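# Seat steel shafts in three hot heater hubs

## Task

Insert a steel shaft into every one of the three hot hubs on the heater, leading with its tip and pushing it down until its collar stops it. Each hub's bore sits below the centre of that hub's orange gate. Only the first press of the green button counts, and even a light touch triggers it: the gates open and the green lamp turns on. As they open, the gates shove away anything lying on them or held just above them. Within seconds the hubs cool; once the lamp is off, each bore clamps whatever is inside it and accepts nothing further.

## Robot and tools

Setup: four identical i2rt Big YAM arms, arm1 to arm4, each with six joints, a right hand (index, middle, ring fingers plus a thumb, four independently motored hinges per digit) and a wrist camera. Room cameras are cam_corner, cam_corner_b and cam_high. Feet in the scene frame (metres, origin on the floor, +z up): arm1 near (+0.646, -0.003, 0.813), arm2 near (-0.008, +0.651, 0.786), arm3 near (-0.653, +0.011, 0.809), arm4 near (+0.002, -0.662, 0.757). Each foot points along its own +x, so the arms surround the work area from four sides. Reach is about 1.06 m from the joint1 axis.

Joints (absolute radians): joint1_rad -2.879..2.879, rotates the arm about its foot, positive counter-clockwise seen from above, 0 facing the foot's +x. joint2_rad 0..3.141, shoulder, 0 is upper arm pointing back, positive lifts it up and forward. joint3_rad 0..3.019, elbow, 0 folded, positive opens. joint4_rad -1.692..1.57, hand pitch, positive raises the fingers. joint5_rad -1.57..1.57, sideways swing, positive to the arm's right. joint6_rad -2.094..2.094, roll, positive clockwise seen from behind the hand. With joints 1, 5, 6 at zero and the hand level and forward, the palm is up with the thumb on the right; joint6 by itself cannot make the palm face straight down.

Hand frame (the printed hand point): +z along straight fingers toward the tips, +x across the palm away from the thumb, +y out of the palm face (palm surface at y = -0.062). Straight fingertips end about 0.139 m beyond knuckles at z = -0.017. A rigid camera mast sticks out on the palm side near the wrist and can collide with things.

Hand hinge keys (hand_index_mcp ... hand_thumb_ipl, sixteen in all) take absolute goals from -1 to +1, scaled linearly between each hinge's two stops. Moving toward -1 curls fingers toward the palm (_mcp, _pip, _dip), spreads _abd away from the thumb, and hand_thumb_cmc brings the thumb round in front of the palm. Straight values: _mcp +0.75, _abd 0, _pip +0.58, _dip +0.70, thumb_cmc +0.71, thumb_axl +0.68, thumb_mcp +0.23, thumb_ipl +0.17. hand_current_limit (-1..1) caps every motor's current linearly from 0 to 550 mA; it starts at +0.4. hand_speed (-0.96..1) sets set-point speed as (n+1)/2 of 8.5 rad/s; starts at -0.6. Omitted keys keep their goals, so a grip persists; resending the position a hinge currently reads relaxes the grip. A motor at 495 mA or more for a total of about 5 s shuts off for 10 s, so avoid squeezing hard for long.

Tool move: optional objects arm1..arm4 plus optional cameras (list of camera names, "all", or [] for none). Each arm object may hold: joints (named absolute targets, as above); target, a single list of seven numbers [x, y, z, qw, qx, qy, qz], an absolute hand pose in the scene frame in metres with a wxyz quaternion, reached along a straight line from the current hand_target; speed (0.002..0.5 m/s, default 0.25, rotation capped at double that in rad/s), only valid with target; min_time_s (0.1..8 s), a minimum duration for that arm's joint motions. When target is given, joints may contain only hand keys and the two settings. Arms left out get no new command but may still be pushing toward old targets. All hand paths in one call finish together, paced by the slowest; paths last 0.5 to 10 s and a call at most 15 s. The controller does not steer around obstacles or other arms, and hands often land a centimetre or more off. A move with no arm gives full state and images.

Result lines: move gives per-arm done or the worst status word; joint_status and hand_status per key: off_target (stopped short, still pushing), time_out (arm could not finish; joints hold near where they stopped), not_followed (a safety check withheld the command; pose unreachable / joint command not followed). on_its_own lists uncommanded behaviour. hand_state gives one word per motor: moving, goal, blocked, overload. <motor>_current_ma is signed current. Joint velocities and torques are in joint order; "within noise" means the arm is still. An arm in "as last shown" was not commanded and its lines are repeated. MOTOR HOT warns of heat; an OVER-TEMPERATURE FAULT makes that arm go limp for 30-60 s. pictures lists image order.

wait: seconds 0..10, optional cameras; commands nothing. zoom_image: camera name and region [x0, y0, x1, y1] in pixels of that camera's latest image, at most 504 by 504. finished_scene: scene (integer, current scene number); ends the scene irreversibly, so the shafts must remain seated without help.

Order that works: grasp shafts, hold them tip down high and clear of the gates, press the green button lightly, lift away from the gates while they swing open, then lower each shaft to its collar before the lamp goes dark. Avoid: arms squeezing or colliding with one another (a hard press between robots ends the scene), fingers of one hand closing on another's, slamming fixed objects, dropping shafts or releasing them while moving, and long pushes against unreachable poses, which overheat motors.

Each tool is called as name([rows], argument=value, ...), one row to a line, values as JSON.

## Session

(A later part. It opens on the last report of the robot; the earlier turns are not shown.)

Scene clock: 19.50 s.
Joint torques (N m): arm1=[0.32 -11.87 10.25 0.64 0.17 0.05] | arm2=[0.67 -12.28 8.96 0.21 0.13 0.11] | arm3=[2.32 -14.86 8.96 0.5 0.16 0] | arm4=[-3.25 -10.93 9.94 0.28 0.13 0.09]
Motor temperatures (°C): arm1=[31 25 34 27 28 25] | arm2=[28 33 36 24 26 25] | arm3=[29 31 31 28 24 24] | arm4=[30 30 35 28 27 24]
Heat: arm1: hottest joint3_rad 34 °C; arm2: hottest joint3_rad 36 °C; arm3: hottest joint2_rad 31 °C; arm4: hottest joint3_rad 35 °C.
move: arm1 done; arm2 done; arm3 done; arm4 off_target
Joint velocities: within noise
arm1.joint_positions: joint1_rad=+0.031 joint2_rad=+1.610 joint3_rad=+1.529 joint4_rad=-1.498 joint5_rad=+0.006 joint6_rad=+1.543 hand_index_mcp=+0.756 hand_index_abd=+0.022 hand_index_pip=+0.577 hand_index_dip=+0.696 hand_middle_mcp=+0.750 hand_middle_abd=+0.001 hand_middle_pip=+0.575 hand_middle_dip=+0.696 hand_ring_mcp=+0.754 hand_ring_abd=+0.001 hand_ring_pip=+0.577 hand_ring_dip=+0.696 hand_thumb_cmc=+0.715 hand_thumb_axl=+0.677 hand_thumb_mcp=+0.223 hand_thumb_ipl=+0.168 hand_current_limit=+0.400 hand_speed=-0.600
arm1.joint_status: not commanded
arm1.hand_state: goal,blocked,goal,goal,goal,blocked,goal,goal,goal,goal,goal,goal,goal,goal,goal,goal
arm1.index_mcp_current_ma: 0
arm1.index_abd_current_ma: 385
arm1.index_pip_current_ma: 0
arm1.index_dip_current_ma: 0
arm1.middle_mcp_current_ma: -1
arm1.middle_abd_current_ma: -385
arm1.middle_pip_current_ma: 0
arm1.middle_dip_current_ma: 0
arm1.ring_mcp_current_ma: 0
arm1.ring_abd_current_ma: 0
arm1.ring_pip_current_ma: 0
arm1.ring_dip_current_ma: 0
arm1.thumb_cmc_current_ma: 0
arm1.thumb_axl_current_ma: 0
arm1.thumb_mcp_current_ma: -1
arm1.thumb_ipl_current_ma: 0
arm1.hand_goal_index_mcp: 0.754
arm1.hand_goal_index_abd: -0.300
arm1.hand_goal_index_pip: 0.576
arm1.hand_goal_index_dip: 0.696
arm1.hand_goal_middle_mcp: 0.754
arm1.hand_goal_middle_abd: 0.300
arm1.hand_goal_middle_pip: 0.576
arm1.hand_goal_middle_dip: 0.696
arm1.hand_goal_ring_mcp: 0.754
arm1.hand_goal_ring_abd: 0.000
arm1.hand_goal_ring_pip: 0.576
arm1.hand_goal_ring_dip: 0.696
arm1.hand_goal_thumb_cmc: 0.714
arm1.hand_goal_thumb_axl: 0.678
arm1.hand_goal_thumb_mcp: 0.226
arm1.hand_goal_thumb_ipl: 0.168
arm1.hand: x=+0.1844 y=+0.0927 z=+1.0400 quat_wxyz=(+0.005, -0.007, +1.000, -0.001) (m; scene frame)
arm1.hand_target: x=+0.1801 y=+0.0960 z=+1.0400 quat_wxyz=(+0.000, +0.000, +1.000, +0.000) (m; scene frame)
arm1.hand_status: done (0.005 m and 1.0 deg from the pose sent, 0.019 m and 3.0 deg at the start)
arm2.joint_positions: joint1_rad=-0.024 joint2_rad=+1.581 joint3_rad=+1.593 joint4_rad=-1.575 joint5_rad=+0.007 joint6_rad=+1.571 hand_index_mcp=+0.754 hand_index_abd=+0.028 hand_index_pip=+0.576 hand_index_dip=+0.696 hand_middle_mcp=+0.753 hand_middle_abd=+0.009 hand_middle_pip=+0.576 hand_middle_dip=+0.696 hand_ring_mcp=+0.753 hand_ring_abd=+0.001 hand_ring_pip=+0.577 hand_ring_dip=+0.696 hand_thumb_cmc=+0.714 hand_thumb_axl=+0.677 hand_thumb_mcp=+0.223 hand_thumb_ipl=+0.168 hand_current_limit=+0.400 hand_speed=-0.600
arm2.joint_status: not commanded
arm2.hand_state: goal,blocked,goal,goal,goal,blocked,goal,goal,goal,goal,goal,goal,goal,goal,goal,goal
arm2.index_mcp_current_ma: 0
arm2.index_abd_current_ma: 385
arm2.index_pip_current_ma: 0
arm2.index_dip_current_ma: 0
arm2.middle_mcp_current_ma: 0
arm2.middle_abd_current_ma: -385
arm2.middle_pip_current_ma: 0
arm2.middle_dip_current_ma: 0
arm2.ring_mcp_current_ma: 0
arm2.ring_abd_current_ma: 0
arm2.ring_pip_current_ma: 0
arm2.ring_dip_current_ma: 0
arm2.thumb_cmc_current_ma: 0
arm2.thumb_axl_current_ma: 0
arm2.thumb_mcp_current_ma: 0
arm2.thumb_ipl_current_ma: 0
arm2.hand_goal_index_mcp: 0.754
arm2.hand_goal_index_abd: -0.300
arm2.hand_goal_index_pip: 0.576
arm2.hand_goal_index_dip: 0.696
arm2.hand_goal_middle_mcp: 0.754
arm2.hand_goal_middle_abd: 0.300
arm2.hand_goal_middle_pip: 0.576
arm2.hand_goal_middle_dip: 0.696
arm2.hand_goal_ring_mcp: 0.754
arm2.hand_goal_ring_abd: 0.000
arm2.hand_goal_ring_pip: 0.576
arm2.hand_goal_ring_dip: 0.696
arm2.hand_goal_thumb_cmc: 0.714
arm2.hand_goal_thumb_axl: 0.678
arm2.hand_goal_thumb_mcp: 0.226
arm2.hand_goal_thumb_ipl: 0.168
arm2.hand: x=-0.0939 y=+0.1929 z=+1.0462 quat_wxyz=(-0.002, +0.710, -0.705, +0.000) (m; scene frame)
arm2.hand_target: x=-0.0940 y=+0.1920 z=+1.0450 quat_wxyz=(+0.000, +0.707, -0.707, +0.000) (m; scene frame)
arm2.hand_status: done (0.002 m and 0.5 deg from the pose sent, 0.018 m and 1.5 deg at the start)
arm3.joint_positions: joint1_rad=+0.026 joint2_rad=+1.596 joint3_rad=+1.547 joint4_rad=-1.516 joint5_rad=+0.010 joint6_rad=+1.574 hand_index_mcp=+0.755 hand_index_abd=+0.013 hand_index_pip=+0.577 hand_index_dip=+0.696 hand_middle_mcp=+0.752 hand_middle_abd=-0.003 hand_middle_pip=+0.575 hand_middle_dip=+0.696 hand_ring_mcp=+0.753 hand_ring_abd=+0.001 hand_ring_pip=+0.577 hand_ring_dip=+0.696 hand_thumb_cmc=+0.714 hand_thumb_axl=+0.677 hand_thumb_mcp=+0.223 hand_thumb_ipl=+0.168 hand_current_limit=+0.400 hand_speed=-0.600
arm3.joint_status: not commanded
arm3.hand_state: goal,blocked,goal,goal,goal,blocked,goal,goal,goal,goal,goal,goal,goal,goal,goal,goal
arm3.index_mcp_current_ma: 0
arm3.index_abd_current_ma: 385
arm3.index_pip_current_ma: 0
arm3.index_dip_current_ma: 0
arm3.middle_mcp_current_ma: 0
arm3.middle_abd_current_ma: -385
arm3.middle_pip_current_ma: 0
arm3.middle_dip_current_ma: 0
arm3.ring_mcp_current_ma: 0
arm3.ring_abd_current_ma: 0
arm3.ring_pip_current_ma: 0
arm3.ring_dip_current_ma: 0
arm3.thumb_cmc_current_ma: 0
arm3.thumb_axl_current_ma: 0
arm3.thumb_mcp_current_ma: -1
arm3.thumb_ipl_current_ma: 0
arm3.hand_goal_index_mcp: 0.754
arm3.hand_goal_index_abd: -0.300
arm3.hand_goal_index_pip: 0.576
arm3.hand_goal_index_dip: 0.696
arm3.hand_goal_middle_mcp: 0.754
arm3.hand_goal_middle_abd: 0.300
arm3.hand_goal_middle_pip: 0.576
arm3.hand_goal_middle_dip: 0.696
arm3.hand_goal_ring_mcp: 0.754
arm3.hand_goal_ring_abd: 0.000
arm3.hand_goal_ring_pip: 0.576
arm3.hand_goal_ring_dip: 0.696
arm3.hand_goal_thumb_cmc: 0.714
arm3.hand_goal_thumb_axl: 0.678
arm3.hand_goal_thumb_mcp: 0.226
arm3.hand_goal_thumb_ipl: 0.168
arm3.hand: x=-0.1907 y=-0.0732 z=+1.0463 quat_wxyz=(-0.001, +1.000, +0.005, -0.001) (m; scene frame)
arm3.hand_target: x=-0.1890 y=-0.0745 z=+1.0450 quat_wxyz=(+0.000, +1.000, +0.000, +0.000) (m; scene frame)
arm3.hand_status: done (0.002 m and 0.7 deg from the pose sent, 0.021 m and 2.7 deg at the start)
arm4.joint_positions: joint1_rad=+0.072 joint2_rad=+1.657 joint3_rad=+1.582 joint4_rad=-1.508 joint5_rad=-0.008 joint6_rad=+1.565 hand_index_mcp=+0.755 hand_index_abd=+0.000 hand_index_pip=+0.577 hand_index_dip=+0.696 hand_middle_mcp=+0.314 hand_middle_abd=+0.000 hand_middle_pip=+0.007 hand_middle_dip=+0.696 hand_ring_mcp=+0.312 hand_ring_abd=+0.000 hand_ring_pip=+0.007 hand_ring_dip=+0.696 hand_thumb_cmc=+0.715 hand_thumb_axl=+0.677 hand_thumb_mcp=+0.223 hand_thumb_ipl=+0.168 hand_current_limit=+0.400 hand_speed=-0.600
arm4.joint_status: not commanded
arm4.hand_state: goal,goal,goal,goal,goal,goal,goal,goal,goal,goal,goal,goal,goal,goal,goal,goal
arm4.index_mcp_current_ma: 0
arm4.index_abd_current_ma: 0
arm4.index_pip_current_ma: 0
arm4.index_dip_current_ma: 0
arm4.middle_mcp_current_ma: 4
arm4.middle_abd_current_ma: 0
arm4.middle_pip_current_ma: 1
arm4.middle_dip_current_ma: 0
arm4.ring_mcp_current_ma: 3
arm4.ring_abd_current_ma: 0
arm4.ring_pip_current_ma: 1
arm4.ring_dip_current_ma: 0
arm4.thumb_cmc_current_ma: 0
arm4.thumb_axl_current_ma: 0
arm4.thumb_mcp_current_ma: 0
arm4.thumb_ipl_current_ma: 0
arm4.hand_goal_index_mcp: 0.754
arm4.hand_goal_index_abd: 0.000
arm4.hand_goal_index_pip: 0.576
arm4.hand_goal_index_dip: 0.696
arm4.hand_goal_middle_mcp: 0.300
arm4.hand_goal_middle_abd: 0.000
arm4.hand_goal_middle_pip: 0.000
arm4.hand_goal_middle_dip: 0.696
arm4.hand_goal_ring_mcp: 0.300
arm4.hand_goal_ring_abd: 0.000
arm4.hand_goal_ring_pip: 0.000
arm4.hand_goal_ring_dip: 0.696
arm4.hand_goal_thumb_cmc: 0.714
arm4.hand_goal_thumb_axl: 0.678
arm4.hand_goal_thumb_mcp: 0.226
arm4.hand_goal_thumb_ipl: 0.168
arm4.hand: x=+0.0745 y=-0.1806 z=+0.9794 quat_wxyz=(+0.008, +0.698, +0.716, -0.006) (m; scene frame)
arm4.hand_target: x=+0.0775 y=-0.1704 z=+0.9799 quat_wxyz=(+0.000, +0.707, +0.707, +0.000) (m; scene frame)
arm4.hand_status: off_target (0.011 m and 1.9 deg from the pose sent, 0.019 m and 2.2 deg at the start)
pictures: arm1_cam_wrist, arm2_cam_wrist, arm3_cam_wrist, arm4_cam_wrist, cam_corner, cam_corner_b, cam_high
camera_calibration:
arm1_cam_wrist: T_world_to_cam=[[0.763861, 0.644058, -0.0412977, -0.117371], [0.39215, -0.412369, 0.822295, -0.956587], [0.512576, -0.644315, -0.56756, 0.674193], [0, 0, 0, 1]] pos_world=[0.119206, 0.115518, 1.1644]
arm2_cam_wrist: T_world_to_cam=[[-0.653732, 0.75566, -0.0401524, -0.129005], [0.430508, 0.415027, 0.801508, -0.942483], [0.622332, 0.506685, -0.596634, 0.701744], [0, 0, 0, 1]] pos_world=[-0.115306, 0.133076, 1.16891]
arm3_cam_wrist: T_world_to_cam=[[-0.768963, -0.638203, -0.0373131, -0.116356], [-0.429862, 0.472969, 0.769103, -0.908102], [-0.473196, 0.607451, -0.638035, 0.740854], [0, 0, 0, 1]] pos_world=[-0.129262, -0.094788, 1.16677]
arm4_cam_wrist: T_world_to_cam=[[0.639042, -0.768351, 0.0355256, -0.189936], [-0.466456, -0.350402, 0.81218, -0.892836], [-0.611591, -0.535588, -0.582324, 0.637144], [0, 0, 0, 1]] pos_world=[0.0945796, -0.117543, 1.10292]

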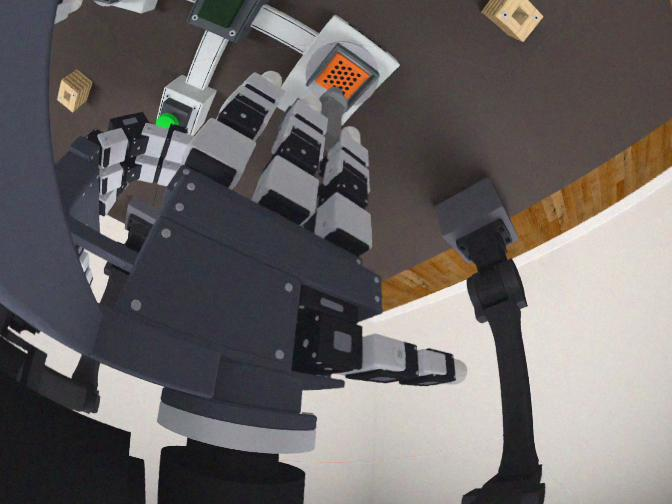

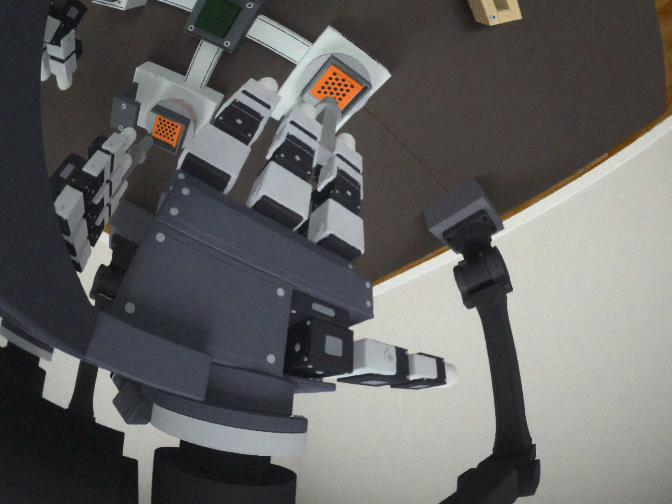

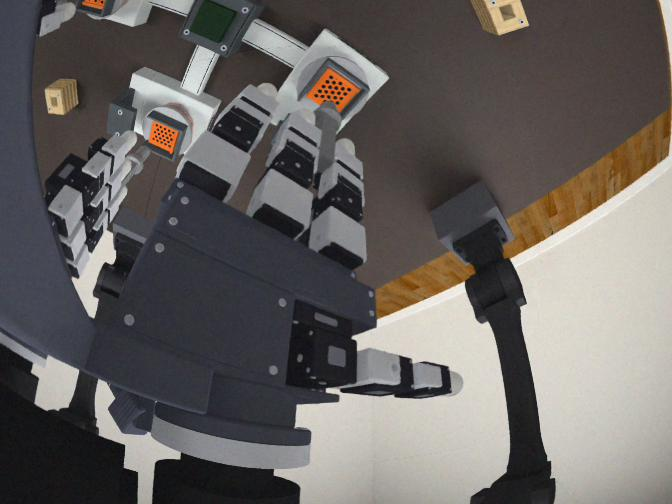

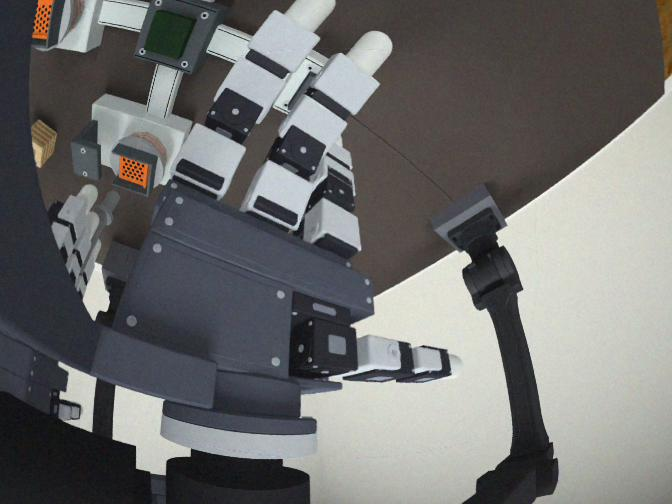

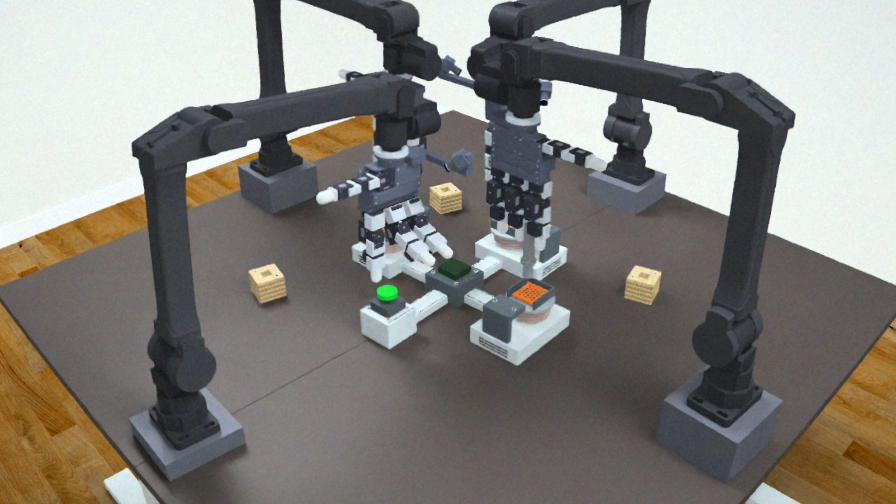

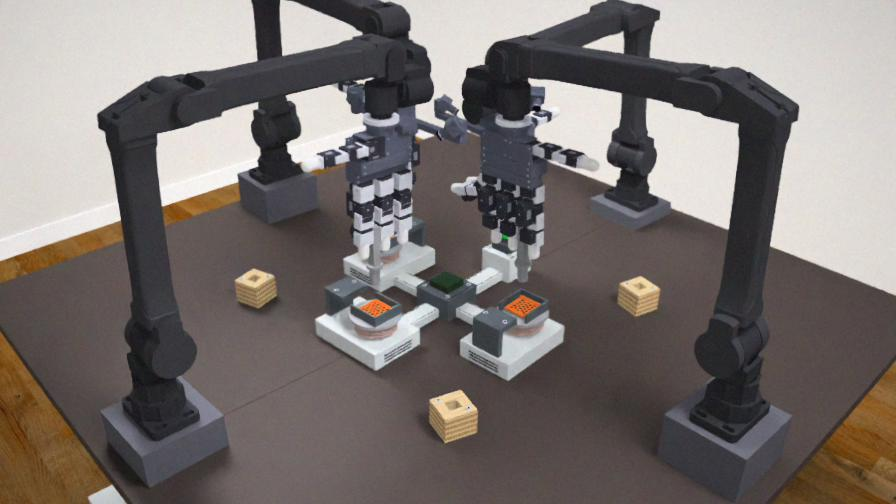

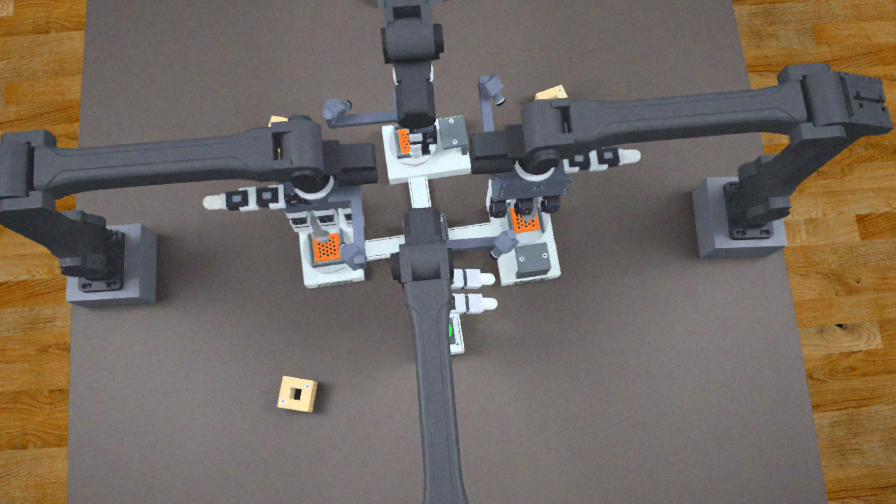

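move(arm1={"target": [0.181, 0.1055, 1.065, 0, 0, 1, 0], "speed": 0.2}, arm2={"target": [-0.0959, 0.2004, 1.065, 0.0106, 0.7070, -0.7070, 0.0042], "speed": 0.2}, arm3={"target": [-0.1944, -0.0753, 1.065, 0.003, 1, 0, 0.0085], "speed": 0.2}, arm4={"target": [0.082, -0.150, 1.0, 0, 0.7071, 0.7071, 0], "speed": 0.2})

move(arm1={"target": [0.181, 0.1055, 1.035, 0, 0, 1, 0], "speed": 0.12}, arm2={"target": [-0.0959, 0.2004, 1.035, 0.0106, 0.7070, -0.7070, 0.0042], "speed": 0.12}, arm3={"target": [-0.1944, -0.0753, 1.035, 0.003, 1, 0, 0.0085], "speed": 0.12}, arm4={"target": [0.082, -0.152, 0.97, 0, 0.7071, 0.7071, 0], "speed": 0.12}, cameras=["all"])

zoom_image(camera="arm1_cam_wrist", region=[270, 40, 390, 130])

zoom_image(camera="arm2_cam_wrist", region=[270, 40, 390, 130])

zoom_image(camera="arm3_cam_wrist", region=[270, 40, 390, 130])

zoom_image(camera="cam_corner", region=[480, 200, 580, 340])

zoom_image(camera="cam_corner", region=[340, 200, 440, 340])

zoom_image(camera="cam_high", region=[400, 180, 580, 370])

Scene clock: 23.80 s.
Joint torques (N m): arm1=[0.26 -12.28 14.31 -0.29 0.12 -0.07] | arm2=[0.73 -14.51 9.78 -0.58 0.2 0.11] | arm3=[2.43 -17.08 10.4 -0.13 0.23 0] | arm4=[-3.49 -11.34 11.81 -0.75 0.14 0.01]
Motor temperatures (°C): arm1=[31 25 34 27 28 25] | arm2=[28 34 36 24 26 25] | arm3=[29 31 31 27 24 24] | arm4=[30 30 35 28 27 24]
Heat: arm1: hottest joint3_rad 34 °C; arm2: hottest joint3_rad 36 °C; arm3: hottest joint2_rad 31 °C; arm4: hottest joint3_rad 35 °C.
move: arm1 off_target; arm2 off_target; arm3 off_target; arm4 off_target
Joint velocities: within noise
arm1.joint_positions: joint1_rad=+0.012 joint2_rad=+1.610 joint3_rad=+1.534 joint4_rad=-1.539 joint5_rad=+0.008 joint6_rad=+1.538 hand_index_mcp=+0.756 hand_index_abd=+0.022 hand_index_pip=+0.577 hand_index_dip=+0.696 hand_middle_mcp=+0.750 hand_middle_abd=+0.001 hand_middle_pip=+0.575 hand_middle_dip=+0.696 hand_ring_mcp=+0.754 hand_ring_abd=+0.001 hand_ring_pip=+0.577 hand_ring_dip=+0.696 hand_thumb_cmc=+0.715 hand_thumb_axl=+0.677 hand_thumb_mcp=+0.223 hand_thumb_ipl=+0.168 hand_current_limit=+0.400 hand_speed=-0.600
arm1.joint_status: not commanded
arm1.hand_state: goal,blocked,goal,goal,goal,blocked,goal,goal,goal,goal,goal,goal,goal,goal,goal,goal
arm1.index_mcp_current_ma: 0
arm1.index_abd_current_ma: 385
arm1.index_pip_current_ma: 0
arm1.index_dip_current_ma: 0
arm1.middle_mcp_current_ma: -1
arm1.middle_abd_current_ma: -385
arm1.middle_pip_current_ma: 0
arm1.middle_dip_current_ma: 0
arm1.ring_mcp_current_ma: 0
arm1.ring_abd_current_ma: 0
arm1.ring_pip_current_ma: 0
arm1.ring_dip_current_ma: 0
arm1.thumb_cmc_current_ma: 0
arm1.thumb_axl_current_ma: 0
arm1.thumb_mcp_current_ma: -1
arm1.thumb_ipl_current_ma: 0
arm1.hand_goal_index_mcp: 0.754
arm1.hand_goal_index_abd: -0.300
arm1.hand_goal_index_pip: 0.576
arm1.hand_goal_index_dip: 0.696
arm1.hand_goal_middle_mcp: 0.754
arm1.hand_goal_middle_abd: 0.300
arm1.hand_goal_middle_pip: 0.576
arm1.hand_goal_middle_dip: 0.696
arm1.hand_goal_ring_mcp: 0.754
arm1.hand_goal_ring_abd: 0.000
arm1.hand_goal_ring_pip: 0.576
arm1.hand_goal_ring_dip: 0.696
arm1.hand_goal_thumb_cmc: 0.714
arm1.hand_goal_thumb_axl: 0.678
arm1.hand_goal_thumb_mcp: 0.226
arm1.hand_goal_thumb_ipl: 0.168
arm1.hand: x=+0.1943 y=+0.1019 z=+1.0432 quat_wxyz=(+0.023, +0.001, +1.000, -0.001) (m; scene frame)
arm1.hand_target: x=+0.1821 y=+0.1053 z=+1.0650 quat_wxyz=(-0.001, +0.000, +1.000, +0.000) (m; scene frame)
arm1.hand_status: off_target (0.026 m and 2.6 deg from the pose sent, 0.028 m and 1.0 deg at the start)
arm2.joint_positions: joint1_rad=-0.024 joint2_rad=+1.577 joint3_rad=+1.593 joint4_rad=-1.581 joint5_rad=+0.015 joint6_rad=+1.571 hand_index_mcp=+0.754 hand_index_abd=+0.028 hand_index_pip=+0.576 hand_index_dip=+0.696 hand_middle_mcp=+0.753 hand_middle_abd=+0.009 hand_middle_pip=+0.576 hand_middle_dip=+0.696 hand_ring_mcp=+0.753 hand_ring_abd=+0.001 hand_ring_pip=+0.577 hand_ring_dip=+0.696 hand_thumb_cmc=+0.714 hand_thumb_axl=+0.677 hand_thumb_mcp=+0.223 hand_thumb_ipl=+0.168 hand_current_limit=+0.400 hand_speed=-0.600
arm2.joint_status: not commanded
arm2.hand_state: goal,blocked,goal,goal,goal,blocked,goal,goal,goal,goal,goal,goal,goal,goal,goal,goal
arm2.index_mcp_current_ma: 0
arm2.index_abd_current_ma: 385
arm2.index_pip_current_ma: 0
arm2.index_dip_current_ma: 0
arm2.middle_mcp_current_ma: 0
arm2.middle_abd_current_ma: -385
arm2.middle_pip_current_ma: 0
arm2.middle_dip_current_ma: 0
arm2.ring_mcp_current_ma: 0
arm2.ring_abd_current_ma: 0
arm2.ring_pip_current_ma: 0
arm2.ring_dip_current_ma: 0
arm2.thumb_cmc_current_ma: 0
arm2.thumb_axl_current_ma: 0
arm2.thumb_mcp_current_ma: 0
arm2.thumb_ipl_current_ma: 0
arm2.hand_goal_index_mcp: 0.754
arm2.hand_goal_index_abd: -0.300
arm2.hand_goal_index_pip: 0.576
arm2.hand_goal_index_dip: 0.696
arm2.hand_goal_middle_mcp: 0.754
arm2.hand_goal_middle_abd: 0.300
arm2.hand_goal_middle_pip: 0.576
arm2.hand_goal_middle_dip: 0.696
arm2.hand_goal_ring_mcp: 0.754
arm2.hand_goal_ring_abd: 0.000
arm2.hand_goal_ring_pip: 0.576
arm2.hand_goal_ring_dip: 0.696
arm2.hand_goal_thumb_cmc: 0.714
arm2.hand_goal_thumb_axl: 0.678
arm2.hand_goal_thumb_mcp: 0.226
arm2.hand_goal_thumb_ipl: 0.168
arm2.hand: x=-0.0953 y=+0.1949 z=+1.0487 quat_wxyz=(+0.000, +0.710, -0.705, -0.004) (m; scene frame)
arm2.hand_target: x=-0.0960 y=+0.2005 z=+1.0647 quat_wxyz=(+0.011, +0.707, -0.707, +0.004) (m; scene frame)
arm2.hand_status: off_target (0.017 m and 1.6 deg from the pose sent, 0.020 m and 1.6 deg at the start)
arm3.joint_positions: joint1_rad=+0.026 joint2_rad=+1.595 joint3_rad=+1.547 joint4_rad=-1.531 joint5_rad=+0.015 joint6_rad=+1.574 hand_index_mcp=+0.755 hand_index_abd=+0.013 hand_index_pip=+0.577 hand_index_dip=+0.696 hand_middle_mcp=+0.752 hand_middle_abd=-0.003 hand_middle_pip=+0.575 hand_middle_dip=+0.696 hand_ring_mcp=+0.753 hand_ring_abd=+0.001 hand_ring_pip=+0.577 hand_ring_dip=+0.696 hand_thumb_cmc=+0.714 hand_thumb_axl=+0.677 hand_thumb_mcp=+0.223 hand_thumb_ipl=+0.168 hand_current_limit=+0.400 hand_speed=-0.600
arm3.joint_status: not commanded
arm3.hand_state: goal,blocked,goal,goal,goal,blocked,goal,goal,goal,goal,goal,goal,goal,goal,goal,goal
arm3.index_mcp_current_ma: 0
arm3.index_abd_current_ma: 385
arm3.index_pip_current_ma: 0
arm3.index_dip_current_ma: 0
arm3.middle_mcp_current_ma: 0
arm3.middle_abd_current_ma: -385
arm3.middle_pip_current_ma: 0
arm3.middle_dip_current_ma: 0
arm3.ring_mcp_current_ma: 0
arm3.ring_abd_current_ma: 0
arm3.ring_pip_current_ma: 0
arm3.ring_dip_current_ma: 0
arm3.thumb_cmc_current_ma: 0
arm3.thumb_axl_current_ma: 0
arm3.thumb_mcp_current_ma: -1
arm3.thumb_ipl_current_ma: 0
arm3.hand_goal_index_mcp: 0.754
arm3.hand_goal_index_abd: -0.300
arm3.hand_goal_index_pip: 0.576
arm3.hand_goal_index_dip: 0.696
arm3.hand_goal_middle_mcp: 0.754
arm3.hand_goal_middle_abd: 0.300
arm3.hand_goal_middle_pip: 0.576
arm3.hand_goal_middle_dip: 0.696
arm3.hand_goal_ring_mcp: 0.754
arm3.hand_goal_ring_abd: 0.000
arm3.hand_goal_ring_pip: 0.576
arm3.hand_goal_ring_dip: 0.696
arm3.hand_goal_thumb_cmc: 0.714
arm3.hand_goal_thumb_axl: 0.678
arm3.hand_goal_thumb_mcp: 0.226
arm3.hand_goal_thumb_ipl: 0.168
arm3.hand: x=-0.1943 y=-0.0740 z=+1.0475 quat_wxyz=(+0.001, +1.000, +0.005, -0.008) (m; scene frame)
arm3.hand_target: x=-0.1947 y=-0.0752 z=+1.0647 quat_wxyz=(+0.003, +1.000, +0.000, +0.008) (m; scene frame)
arm3.hand_status: off_target (0.018 m and 2.0 deg from the pose sent, 0.019 m and 1.4 deg at the start)
arm4.joint_positions: joint1_rad=+0.064 joint2_rad=+1.705 joint3_rad=+1.674 joint4_rad=-1.553 joint5_rad=-0.008 joint6_rad=+1.565 hand_index_mcp=+0.755 hand_index_abd=+0.000 hand_index_pip=+0.577 hand_index_dip=+0.696 hand_middle_mcp=+0.314 hand_middle_abd=+0.000 hand_middle_pip=+0.007 hand_middle_dip=+0.696 hand_ring_mcp=+0.312 hand_ring_abd=+0.000 hand_ring_pip=+0.007 hand_ring_dip=+0.696 hand_thumb_cmc=+0.715 hand_thumb_axl=+0.677 hand_thumb_mcp=+0.223 hand_thumb_ipl=+0.168 hand_current_limit=+0.400 hand_speed=-0.600
arm4.joint_status: not commanded
arm4.hand_state: goal,goal,goal,goal,goal,goal,goal,goal,goal,goal,goal,goal,goal,goal,goal,goal
arm4.index_mcp_current_ma: 0
arm4.index_abd_current_ma: 0
arm4.index_pip_current_ma: 0
arm4.index_dip_current_ma: 0
arm4.middle_mcp_current_ma: 4
arm4.middle_abd_current_ma: 0
arm4.middle_pip_current_ma: 1
arm4.middle_dip_current_ma: 0
arm4.ring_mcp_current_ma: 3
arm4.ring_abd_current_ma: 0
arm4.ring_pip_current_ma: 1
arm4.ring_dip_current_ma: 0
arm4.thumb_cmc_current_ma: 0
arm4.thumb_axl_current_ma: 0
arm4.thumb_mcp_current_ma: 0
arm4.thumb_ipl_current_ma: 0
arm4.hand_goal_index_mcp: 0.754
arm4.hand_goal_index_abd: 0.000
arm4.hand_goal_index_pip: 0.576
arm4.hand_goal_index_dip: 0.696
arm4.hand_goal_middle_mcp: 0.300
arm4.hand_goal_middle_abd: 0.000
arm4.hand_goal_middle_pip: 0.000
arm4.hand_goal_middle_dip: 0.696
arm4.hand_goal_ring_mcp: 0.300
arm4.hand_goal_ring_abd: 0.000
arm4.hand_goal_ring_pip: 0.000
arm4.hand_goal_ring_dip: 0.696
arm4.hand_goal_thumb_cmc: 0.714
arm4.hand_goal_thumb_axl: 0.678
arm4.hand_goal_thumb_mcp: 0.226
arm4.hand_goal_thumb_ipl: 0.168
arm4.hand: x=+0.0776 y=-0.1627 z=+0.9906 quat_wxyz=(+0.008, +0.700, +0.714, -0.007) (m; scene frame)
arm4.hand_target: x=+0.0820 y=-0.1507 z=+0.9999 quat_wxyz=(+0.000, +0.707, +0.707, +0.001) (m; scene frame)
arm4.hand_status: off_target (0.016 m and 1.6 deg from the pose sent, 0.038 m and 1.9 deg at the start)
pictures: none

Scene clock: 24.93 s.
Joint torques (N m): arm1=[0.15 -11.81 10.21 0.7 0.11 -0.07] | arm2=[0.62 -14.04 8.84 0.23 0.2 0.1] | arm3=[2.37 -16.56 8.85 0.49 0.24 0] | arm4=[-3.19 -11.34 7.54 0.35 0.13 0.01]
Motor temperatures (°C): arm1=[31 25 34 27 28 25] | arm2=[28 34 36 24 26 25] | arm3=[29 31 31 27 24 24] | arm4=[30 30 36 28 27 24]
Heat: arm1: hottest joint3_rad 34 °C; arm2: hottest joint3_rad 36 °C; arm3: hottest joint2_rad 31 °C; arm4: hottest joint3_rad 36 °C.
move: arm1 done; arm2 off_target; arm3 done; arm4 off_target
Joint velocities: within noise
arm1.joint_positions: joint1_rad=+0.012 joint2_rad=+1.610 joint3_rad=+1.515 joint4_rad=-1.486 joint5_rad=+0.008 joint6_rad=+1.537 hand_index_mcp=+0.756 hand_index_abd=+0.022 hand_index_pip=+0.577 hand_index_dip=+0.696 hand_middle_mcp=+0.750 hand_middle_abd=+0.001 hand_middle_pip=+0.575 hand_middle_dip=+0.696 hand_ring_mcp=+0.754 hand_ring_abd=+0.001 hand_ring_pip=+0.577 hand_ring_dip=+0.696 hand_thumb_cmc=+0.715 hand_thumb_axl=+0.677 hand_thumb_mcp=+0.223 hand_thumb_ipl=+0.168 hand_current_limit=+0.400 hand_speed=-0.600
arm1.joint_status: not commanded
arm1.hand_state: goal,blocked,goal,goal,goal,blocked,goal,goal,goal,goal,goal,goal,goal,goal,goal,goal
arm1.index_mcp_current_ma: 0
arm1.index_abd_current_ma: 385
arm1.index_pip_current_ma: 0
arm1.index_dip_current_ma: 0
arm1.middle_mcp_current_ma: -1
arm1.middle_abd_current_ma: -385
arm1.middle_pip_current_ma: 0
arm1.middle_dip_current_ma: 0
arm1.ring_mcp_current_ma: 0
arm1.ring_abd_current_ma: 0
arm1.ring_pip_current_ma: 0
arm1.ring_dip_current_ma: 0
arm1.thumb_cmc_current_ma: 0
arm1.thumb_axl_current_ma: 0
arm1.thumb_mcp_current_ma: -1
arm1.thumb_ipl_current_ma: 0
arm1.hand_goal_index_mcp: 0.754
arm1.hand_goal_index_abd: -0.300
arm1.hand_goal_index_pip: 0.576
arm1.hand_goal_index_dip: 0.696
arm1.hand_goal_middle_mcp: 0.754
arm1.hand_goal_middle_abd: 0.300
arm1.hand_goal_middle_pip: 0.576
arm1.hand_goal_middle_dip: 0.696
arm1.hand_goal_ring_mcp: 0.754
arm1.hand_goal_ring_abd: 0.000
arm1.hand_goal_ring_pip: 0.576
arm1.hand_goal_ring_dip: 0.696
arm1.hand_goal_thumb_cmc: 0.714
arm1.hand_goal_thumb_axl: 0.678
arm1.hand_goal_thumb_mcp: 0.226
arm1.hand_goal_thumb_ipl: 0.168
arm1.hand: x=+0.1867 y=+0.1021 z=+1.0350 quat_wxyz=(+0.006, +0.000, +1.000, -0.001) (m; scene frame)
arm1.hand_target: x=+0.1811 y=+0.1055 z=+1.0351 quat_wxyz=(+0.000, +0.000, +1.000, +0.000) (m; scene frame)
arm1.hand_status: done (0.007 m and 0.7 deg from the pose sent, 0.016 m and 2.6 deg at the start)
arm2.joint_positions: joint1_rad=-0.024 joint2_rad=+1.573 joint3_rad=+1.525 joint4_rad=-1.520 joint5_rad=+0.015 joint6_rad=+1.571 hand_index_mcp=+0.754 hand_index_abd=+0.028 hand_index_pip=+0.576 hand_index_dip=+0.696 hand_middle_mcp=+0.753 hand_middle_abd=+0.009 hand_middle_pip=+0.576 hand_middle_dip=+0.696 hand_ring_mcp=+0.753 hand_ring_abd=+0.001 hand_ring_pip=+0.577 hand_ring_dip=+0.696 hand_thumb_cmc=+0.714 hand_thumb_axl=+0.677 hand_thumb_mcp=+0.223 hand_thumb_ipl=+0.168 hand_current_limit=+0.400 hand_speed=-0.600
arm2.joint_status: not commanded
arm2.hand_state: goal,blocked,goal,goal,goal,blocked,goal,goal,goal,goal,goal,goal,goal,goal,goal,goal
arm2.index_mcp_current_ma: 0
arm2.index_abd_current_ma: 385
arm2.index_pip_current_ma: 0
arm2.index_dip_current_ma: 0
arm2.middle_mcp_current_ma: 0
arm2.middle_abd_current_ma: -385
arm2.middle_pip_current_ma: 0
arm2.middle_dip_current_ma: 0
arm2.ring_mcp_current_ma: 0
arm2.ring_abd_current_ma: 0
arm2.ring_pip_current_ma: 0
arm2.ring_dip_current_ma: 0
arm2.thumb_cmc_current_ma: 0
arm2.thumb_axl_current_ma: 0
arm2.thumb_mcp_current_ma: 0
arm2.thumb_ipl_current_ma: 0
arm2.hand_goal_index_mcp: 0.754
arm2.hand_goal_index_abd: -0.300
arm2.hand_goal_index_pip: 0.576
arm2.hand_goal_index_dip: 0.696
arm2.hand_goal_middle_mcp: 0.754
arm2.hand_goal_middle_abd: 0.300
arm2.hand_goal_middle_pip: 0.576
arm2.hand_goal_middle_dip: 0.696
arm2.hand_goal_ring_mcp: 0.754
arm2.hand_goal_ring_abd: 0.000
arm2.hand_goal_ring_pip: 0.576
arm2.hand_goal_ring_dip: 0.696
arm2.hand_goal_thumb_cmc: 0.714
arm2.hand_goal_thumb_axl: 0.678
arm2.hand_goal_thumb_mcp: 0.226
arm2.hand_goal_thumb_ipl: 0.168
arm2.hand: x=-0.0951 y=+0.1979 z=+1.0248 quat_wxyz=(-0.001, +0.710, -0.705, -0.005) (m; scene frame)
arm2.hand_target: x=-0.0959 y=+0.2004 z=+1.0348 quat_wxyz=(+0.010, +0.707, -0.707, +0.004) (m; scene frame)
arm2.hand_status: off_target (0.011 m and 1.7 deg from the pose sent, 0.015 m and 1.6 deg at the start)
arm3.joint_positions: joint1_rad=+0.026 joint2_rad=+1.592 joint3_rad=+1.493 joint4_rad=-1.468 joint5_rad=+0.015 joint6_rad=+1.574 hand_index_mcp=+0.755 hand_index_abd=+0.013 hand_index_pip=+0.577 hand_index_dip=+0.696 hand_middle_mcp=+0.752 hand_middle_abd=-0.003 hand_middle_pip=+0.575 hand_middle_dip=+0.696 hand_ring_mcp=+0.753 hand_ring_abd=+0.001 hand_ring_pip=+0.577 hand_ring_dip=+0.696 hand_thumb_cmc=+0.714 hand_thumb_axl=+0.677 hand_thumb_mcp=+0.223 hand_thumb_ipl=+0.168 hand_current_limit=+0.400 hand_speed=-0.600
arm3.joint_status: not commanded
arm3.hand_state: goal,blocked,goal,goal,goal,blocked,goal,goal,goal,goal,goal,goal,goal,goal,goal,goal
arm3.index_mcp_current_ma: 0
arm3.index_abd_current_ma: 385
arm3.index_pip_current_ma: 0
arm3.index_dip_current_ma: 0
arm3.middle_mcp_current_ma: 0
arm3.middle_abd_current_ma: -385
arm3.middle_pip_current_ma: 0
arm3.middle_dip_current_ma: 0
arm3.ring_mcp_current_ma: 0
arm3.ring_abd_current_ma: 0
arm3.ring_pip_current_ma: 0
arm3.ring_dip_current_ma: 0
arm3.thumb_cmc_current_ma: 0
arm3.thumb_axl_current_ma: 0
arm3.thumb_mcp_current_ma: -1
arm3.thumb_ipl_current_ma: 0
arm3.hand_goal_index_mcp: 0.754
arm3.hand_goal_index_abd: -0.300
arm3.hand_goal_index_pip: 0.576
arm3.hand_goal_index_dip: 0.696
arm3.hand_goal_middle_mcp: 0.754
arm3.hand_goal_middle_abd: 0.300
arm3.hand_goal_middle_pip: 0.576
arm3.hand_goal_middle_dip: 0.696
arm3.hand_goal_ring_mcp: 0.754
arm3.hand_goal_ring_abd: 0.000
arm3.hand_goal_ring_pip: 0.576
arm3.hand_goal_ring_dip: 0.696
arm3.hand_goal_thumb_cmc: 0.714
arm3.hand_goal_thumb_axl: 0.678
arm3.hand_goal_thumb_mcp: 0.226
arm3.hand_goal_thumb_ipl: 0.168
arm3.hand: x=-0.1941 y=-0.0738 z=+1.0283 quat_wxyz=(+0.001, +1.000, +0.005, -0.002) (m; scene frame)
arm3.hand_target: x=-0.1945 y=-0.0752 z=+1.0349 quat_wxyz=(+0.003, +1.000, +0.000, +0.008) (m; scene frame)
arm3.hand_status: done (0.007 m and 1.3 deg from the pose sent, 0.013 m and 1.9 deg at the start)
arm4.joint_positions: joint1_rad=+0.064 joint2_rad=+1.706 joint3_rad=+1.658 joint4_rad=-1.499 joint5_rad=-0.008 joint6_rad=+1.565 hand_index_mcp=+0.755 hand_index_abd=+0.000 hand_index_pip=+0.577 hand_index_dip=+0.696 hand_middle_mcp=+0.314 hand_middle_abd=+0.000 hand_middle_pip=+0.007 hand_middle_dip=+0.696 hand_ring_mcp=+0.312 hand_ring_abd=+0.000 hand_ring_pip=+0.007 hand_ring_dip=+0.696 hand_thumb_cmc=+0.715 hand_thumb_axl=+0.677 hand_thumb_mcp=+0.223 hand_thumb_ipl=+0.168 hand_current_limit=+0.400 hand_speed=-0.600
arm4.joint_status: not commanded
arm4.hand_state: goal,goal,goal,goal,goal,goal,goal,goal,goal,goal,goal,goal,goal,goal,goal,goal
arm4.index_mcp_current_ma: 0
arm4.index_abd_current_ma: 0
arm4.index_pip_current_ma: 0
arm4.index_dip_current_ma: 0
arm4.middle_mcp_current_ma: 4
arm4.middle_abd_current_ma: 0
arm4.middle_pip_current_ma: 1
arm4.middle_dip_current_ma: 0
arm4.ring_mcp_current_ma: 3
arm4.ring_abd_current_ma: 0
arm4.ring_pip_current_ma: 1
arm4.ring_dip_current_ma: 0
arm4.thumb_cmc_current_ma: 0
arm4.thumb_axl_current_ma: 0
arm4.thumb_mcp_current_ma: 0
arm4.thumb_ipl_current_ma: 0
arm4.hand_goal_index_mcp: 0.754
arm4.hand_goal_index_abd: 0.000
arm4.hand_goal_index_pip: 0.576
arm4.hand_goal_index_dip: 0.696
arm4.hand_goal_middle_mcp: 0.300
arm4.hand_goal_middle_abd: 0.000
arm4.hand_goal_middle_pip: 0.000
arm4.hand_goal_middle_dip: 0.696
arm4.hand_goal_ring_mcp: 0.300
arm4.hand_goal_ring_abd: 0.000
arm4.hand_goal_ring_pip: 0.000
arm4.hand_goal_ring_dip: 0.696
arm4.hand_goal_thumb_cmc: 0.714
arm4.hand_goal_thumb_axl: 0.678
arm4.hand_goal_thumb_mcp: 0.226
arm4.hand_goal_thumb_ipl: 0.168
arm4.hand: x=+0.0775 y=-0.1535 z=+0.9831 quat_wxyz=(-0.005, +0.700, +0.714, +0.006) (m; scene frame)
arm4.hand_target: x=+0.0819 y=-0.1523 z=+0.9702 quat_wxyz=(+0.000, +0.707, +0.707, +0.000) (m; scene frame)
arm4.hand_status: off_target (0.014 m and 1.4 deg from the pose sent, 0.024 m and 1.6 deg at the start)
pictures: arm1_cam_wrist, arm2_cam_wrist, arm3_cam_wrist, arm4_cam_wrist, cam_corner, cam_corner_b, cam_high
camera_calibration:
arm1_cam_wrist: T_world_to_cam=[[0.772927, 0.633307, -0.0388199, -0.128498], [0.384926, -0.419391, 0.822158, -0.947282], [0.504397, -0.65041, -0.567935, 0.678716], [0, 0, 0, 1]] pos_world=[0.12161, 0.125541, 1.15929]
arm2_cam_wrist: T_world_to_cam=[[-0.654083, 0.755783, -0.0311073, -0.143701], [0.436629, 0.410817, 0.800365, -0.924186], [0.617682, 0.509923, -0.598706, 0.688136], [0, 0, 0, 1]] pos_world=[-0.115515, 0.137383, 1.14721]
arm3_cam_wrist: T_world_to_cam=[[-0.769225, -0.638097, -0.0335412, -0.123992], [-0.428883, 0.476683, 0.767355, -0.893205], [-0.473658, 0.604654, -0.640345, 0.730262], [0, 0, 0, 1]] pos_world=[-0.132564, -0.0948989, 1.14887]
arm4_cam_wrist: T_world_to_cam=[[0.633742, -0.773509, 0.00747114, -0.144024], [-0.46849, -0.376116, 0.799409, -0.876198], [-0.615539, -0.510119, -0.600741, 0.678082], [0, 0, 0, 1]] pos_world=[0.0981707, -0.0950537, 1.10887]

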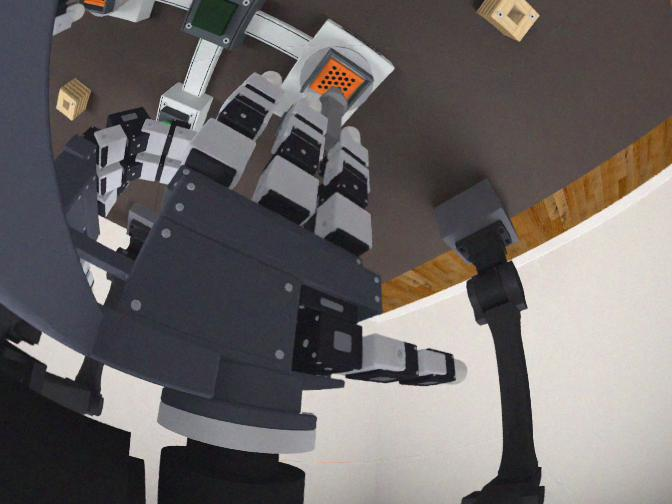

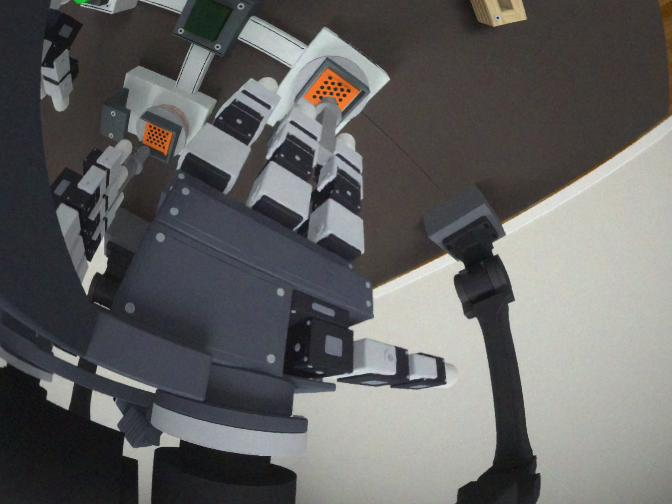

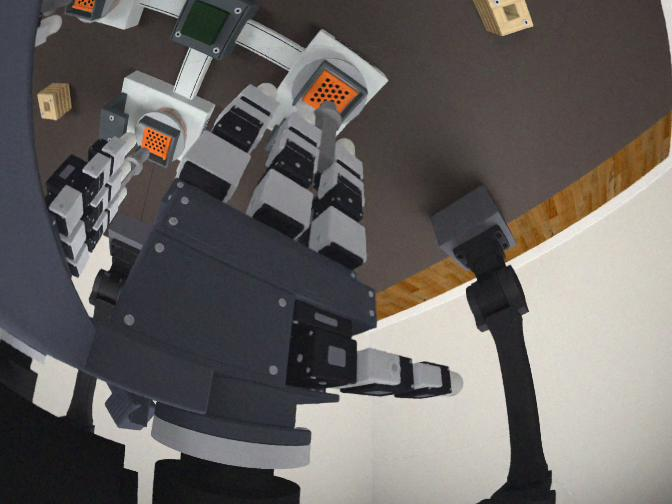

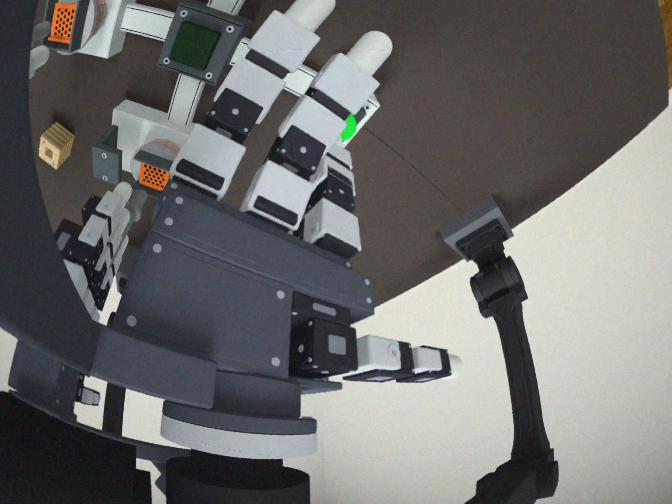

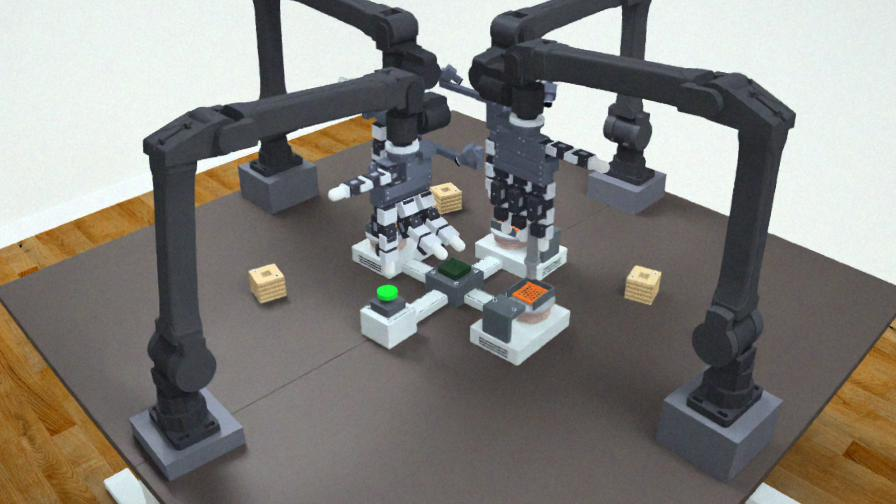

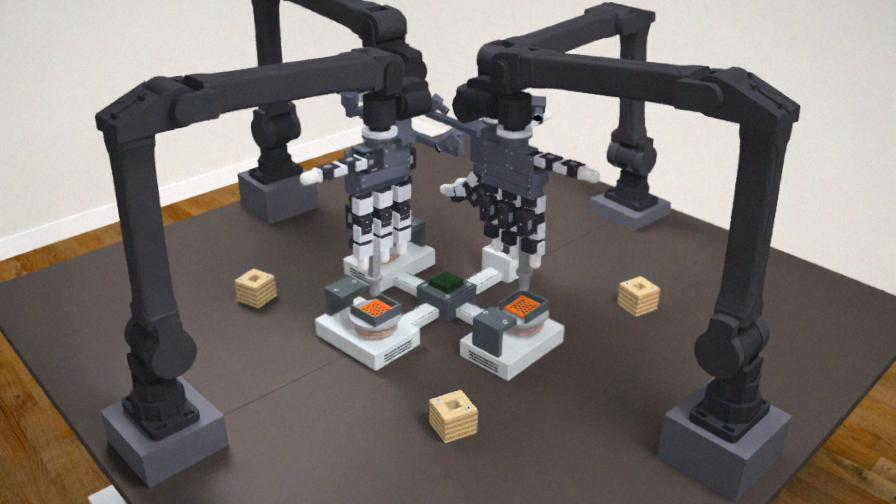

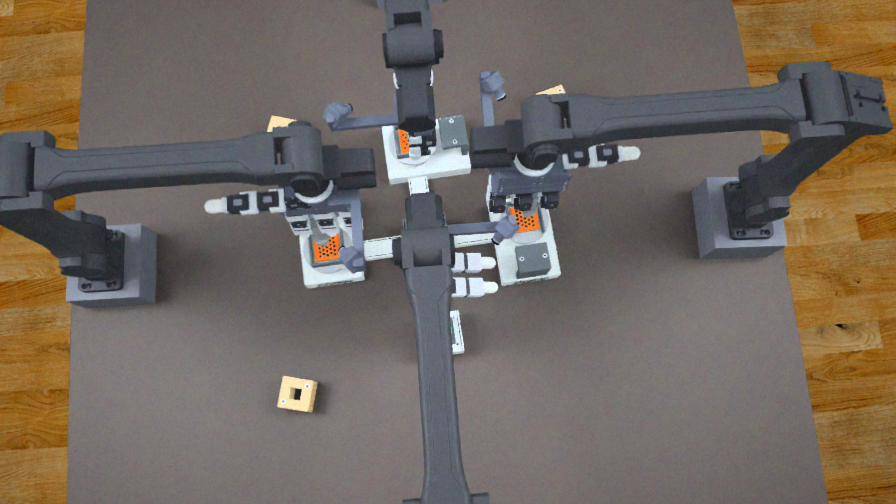

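Scaled by 4.200 from the camera's 672x504 image, which has a finer 960x720 frame.

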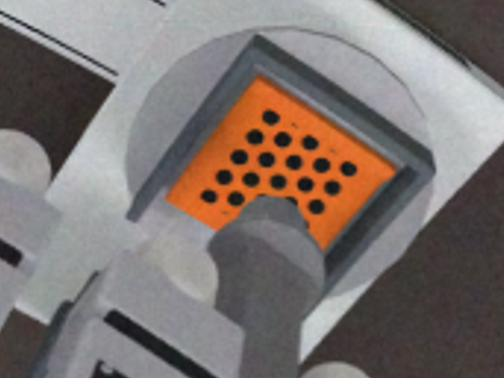

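Scaled by 4.200 from the camera's 672x504 image, which has a finer 960x720 frame.

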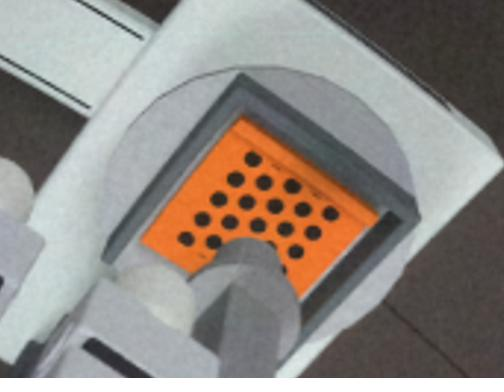

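Scaled by 4.200 from the camera's 672x504 image, which has a finer 960x720 frame.

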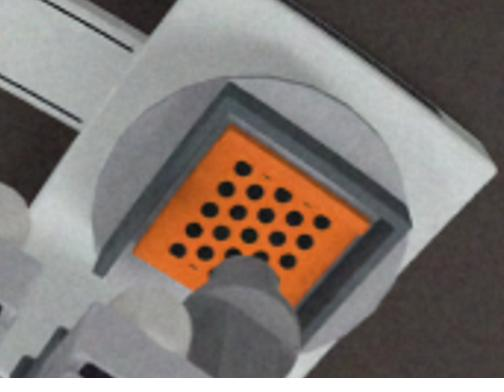

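Scaled by 3.600 from the camera's 896x504 image, which has a finer 1280x720 frame.

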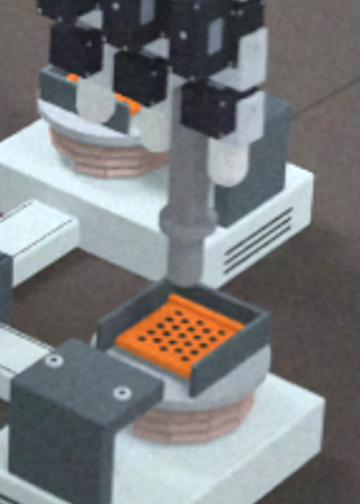

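Scaled by 3.600 from the camera's 896x504 image, which has a finer 1280x720 frame.

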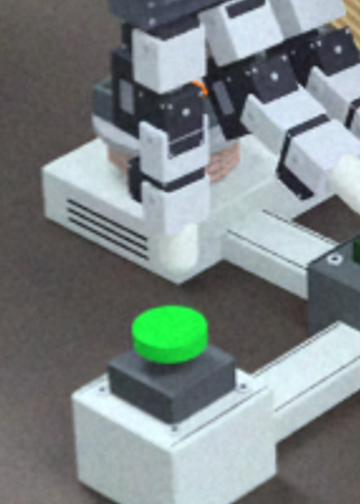

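Scaled by 2.653 from the camera's 896x504 image, which has a finer 1280x720 frame.

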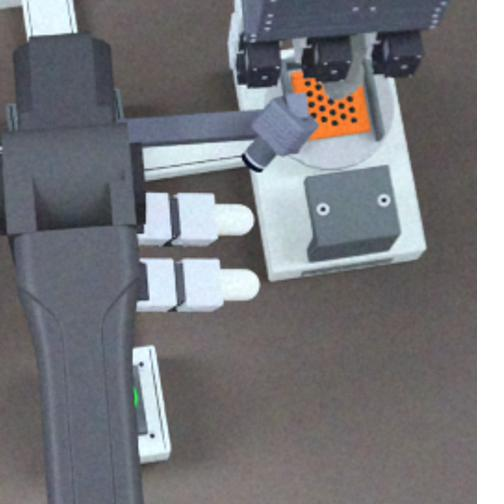

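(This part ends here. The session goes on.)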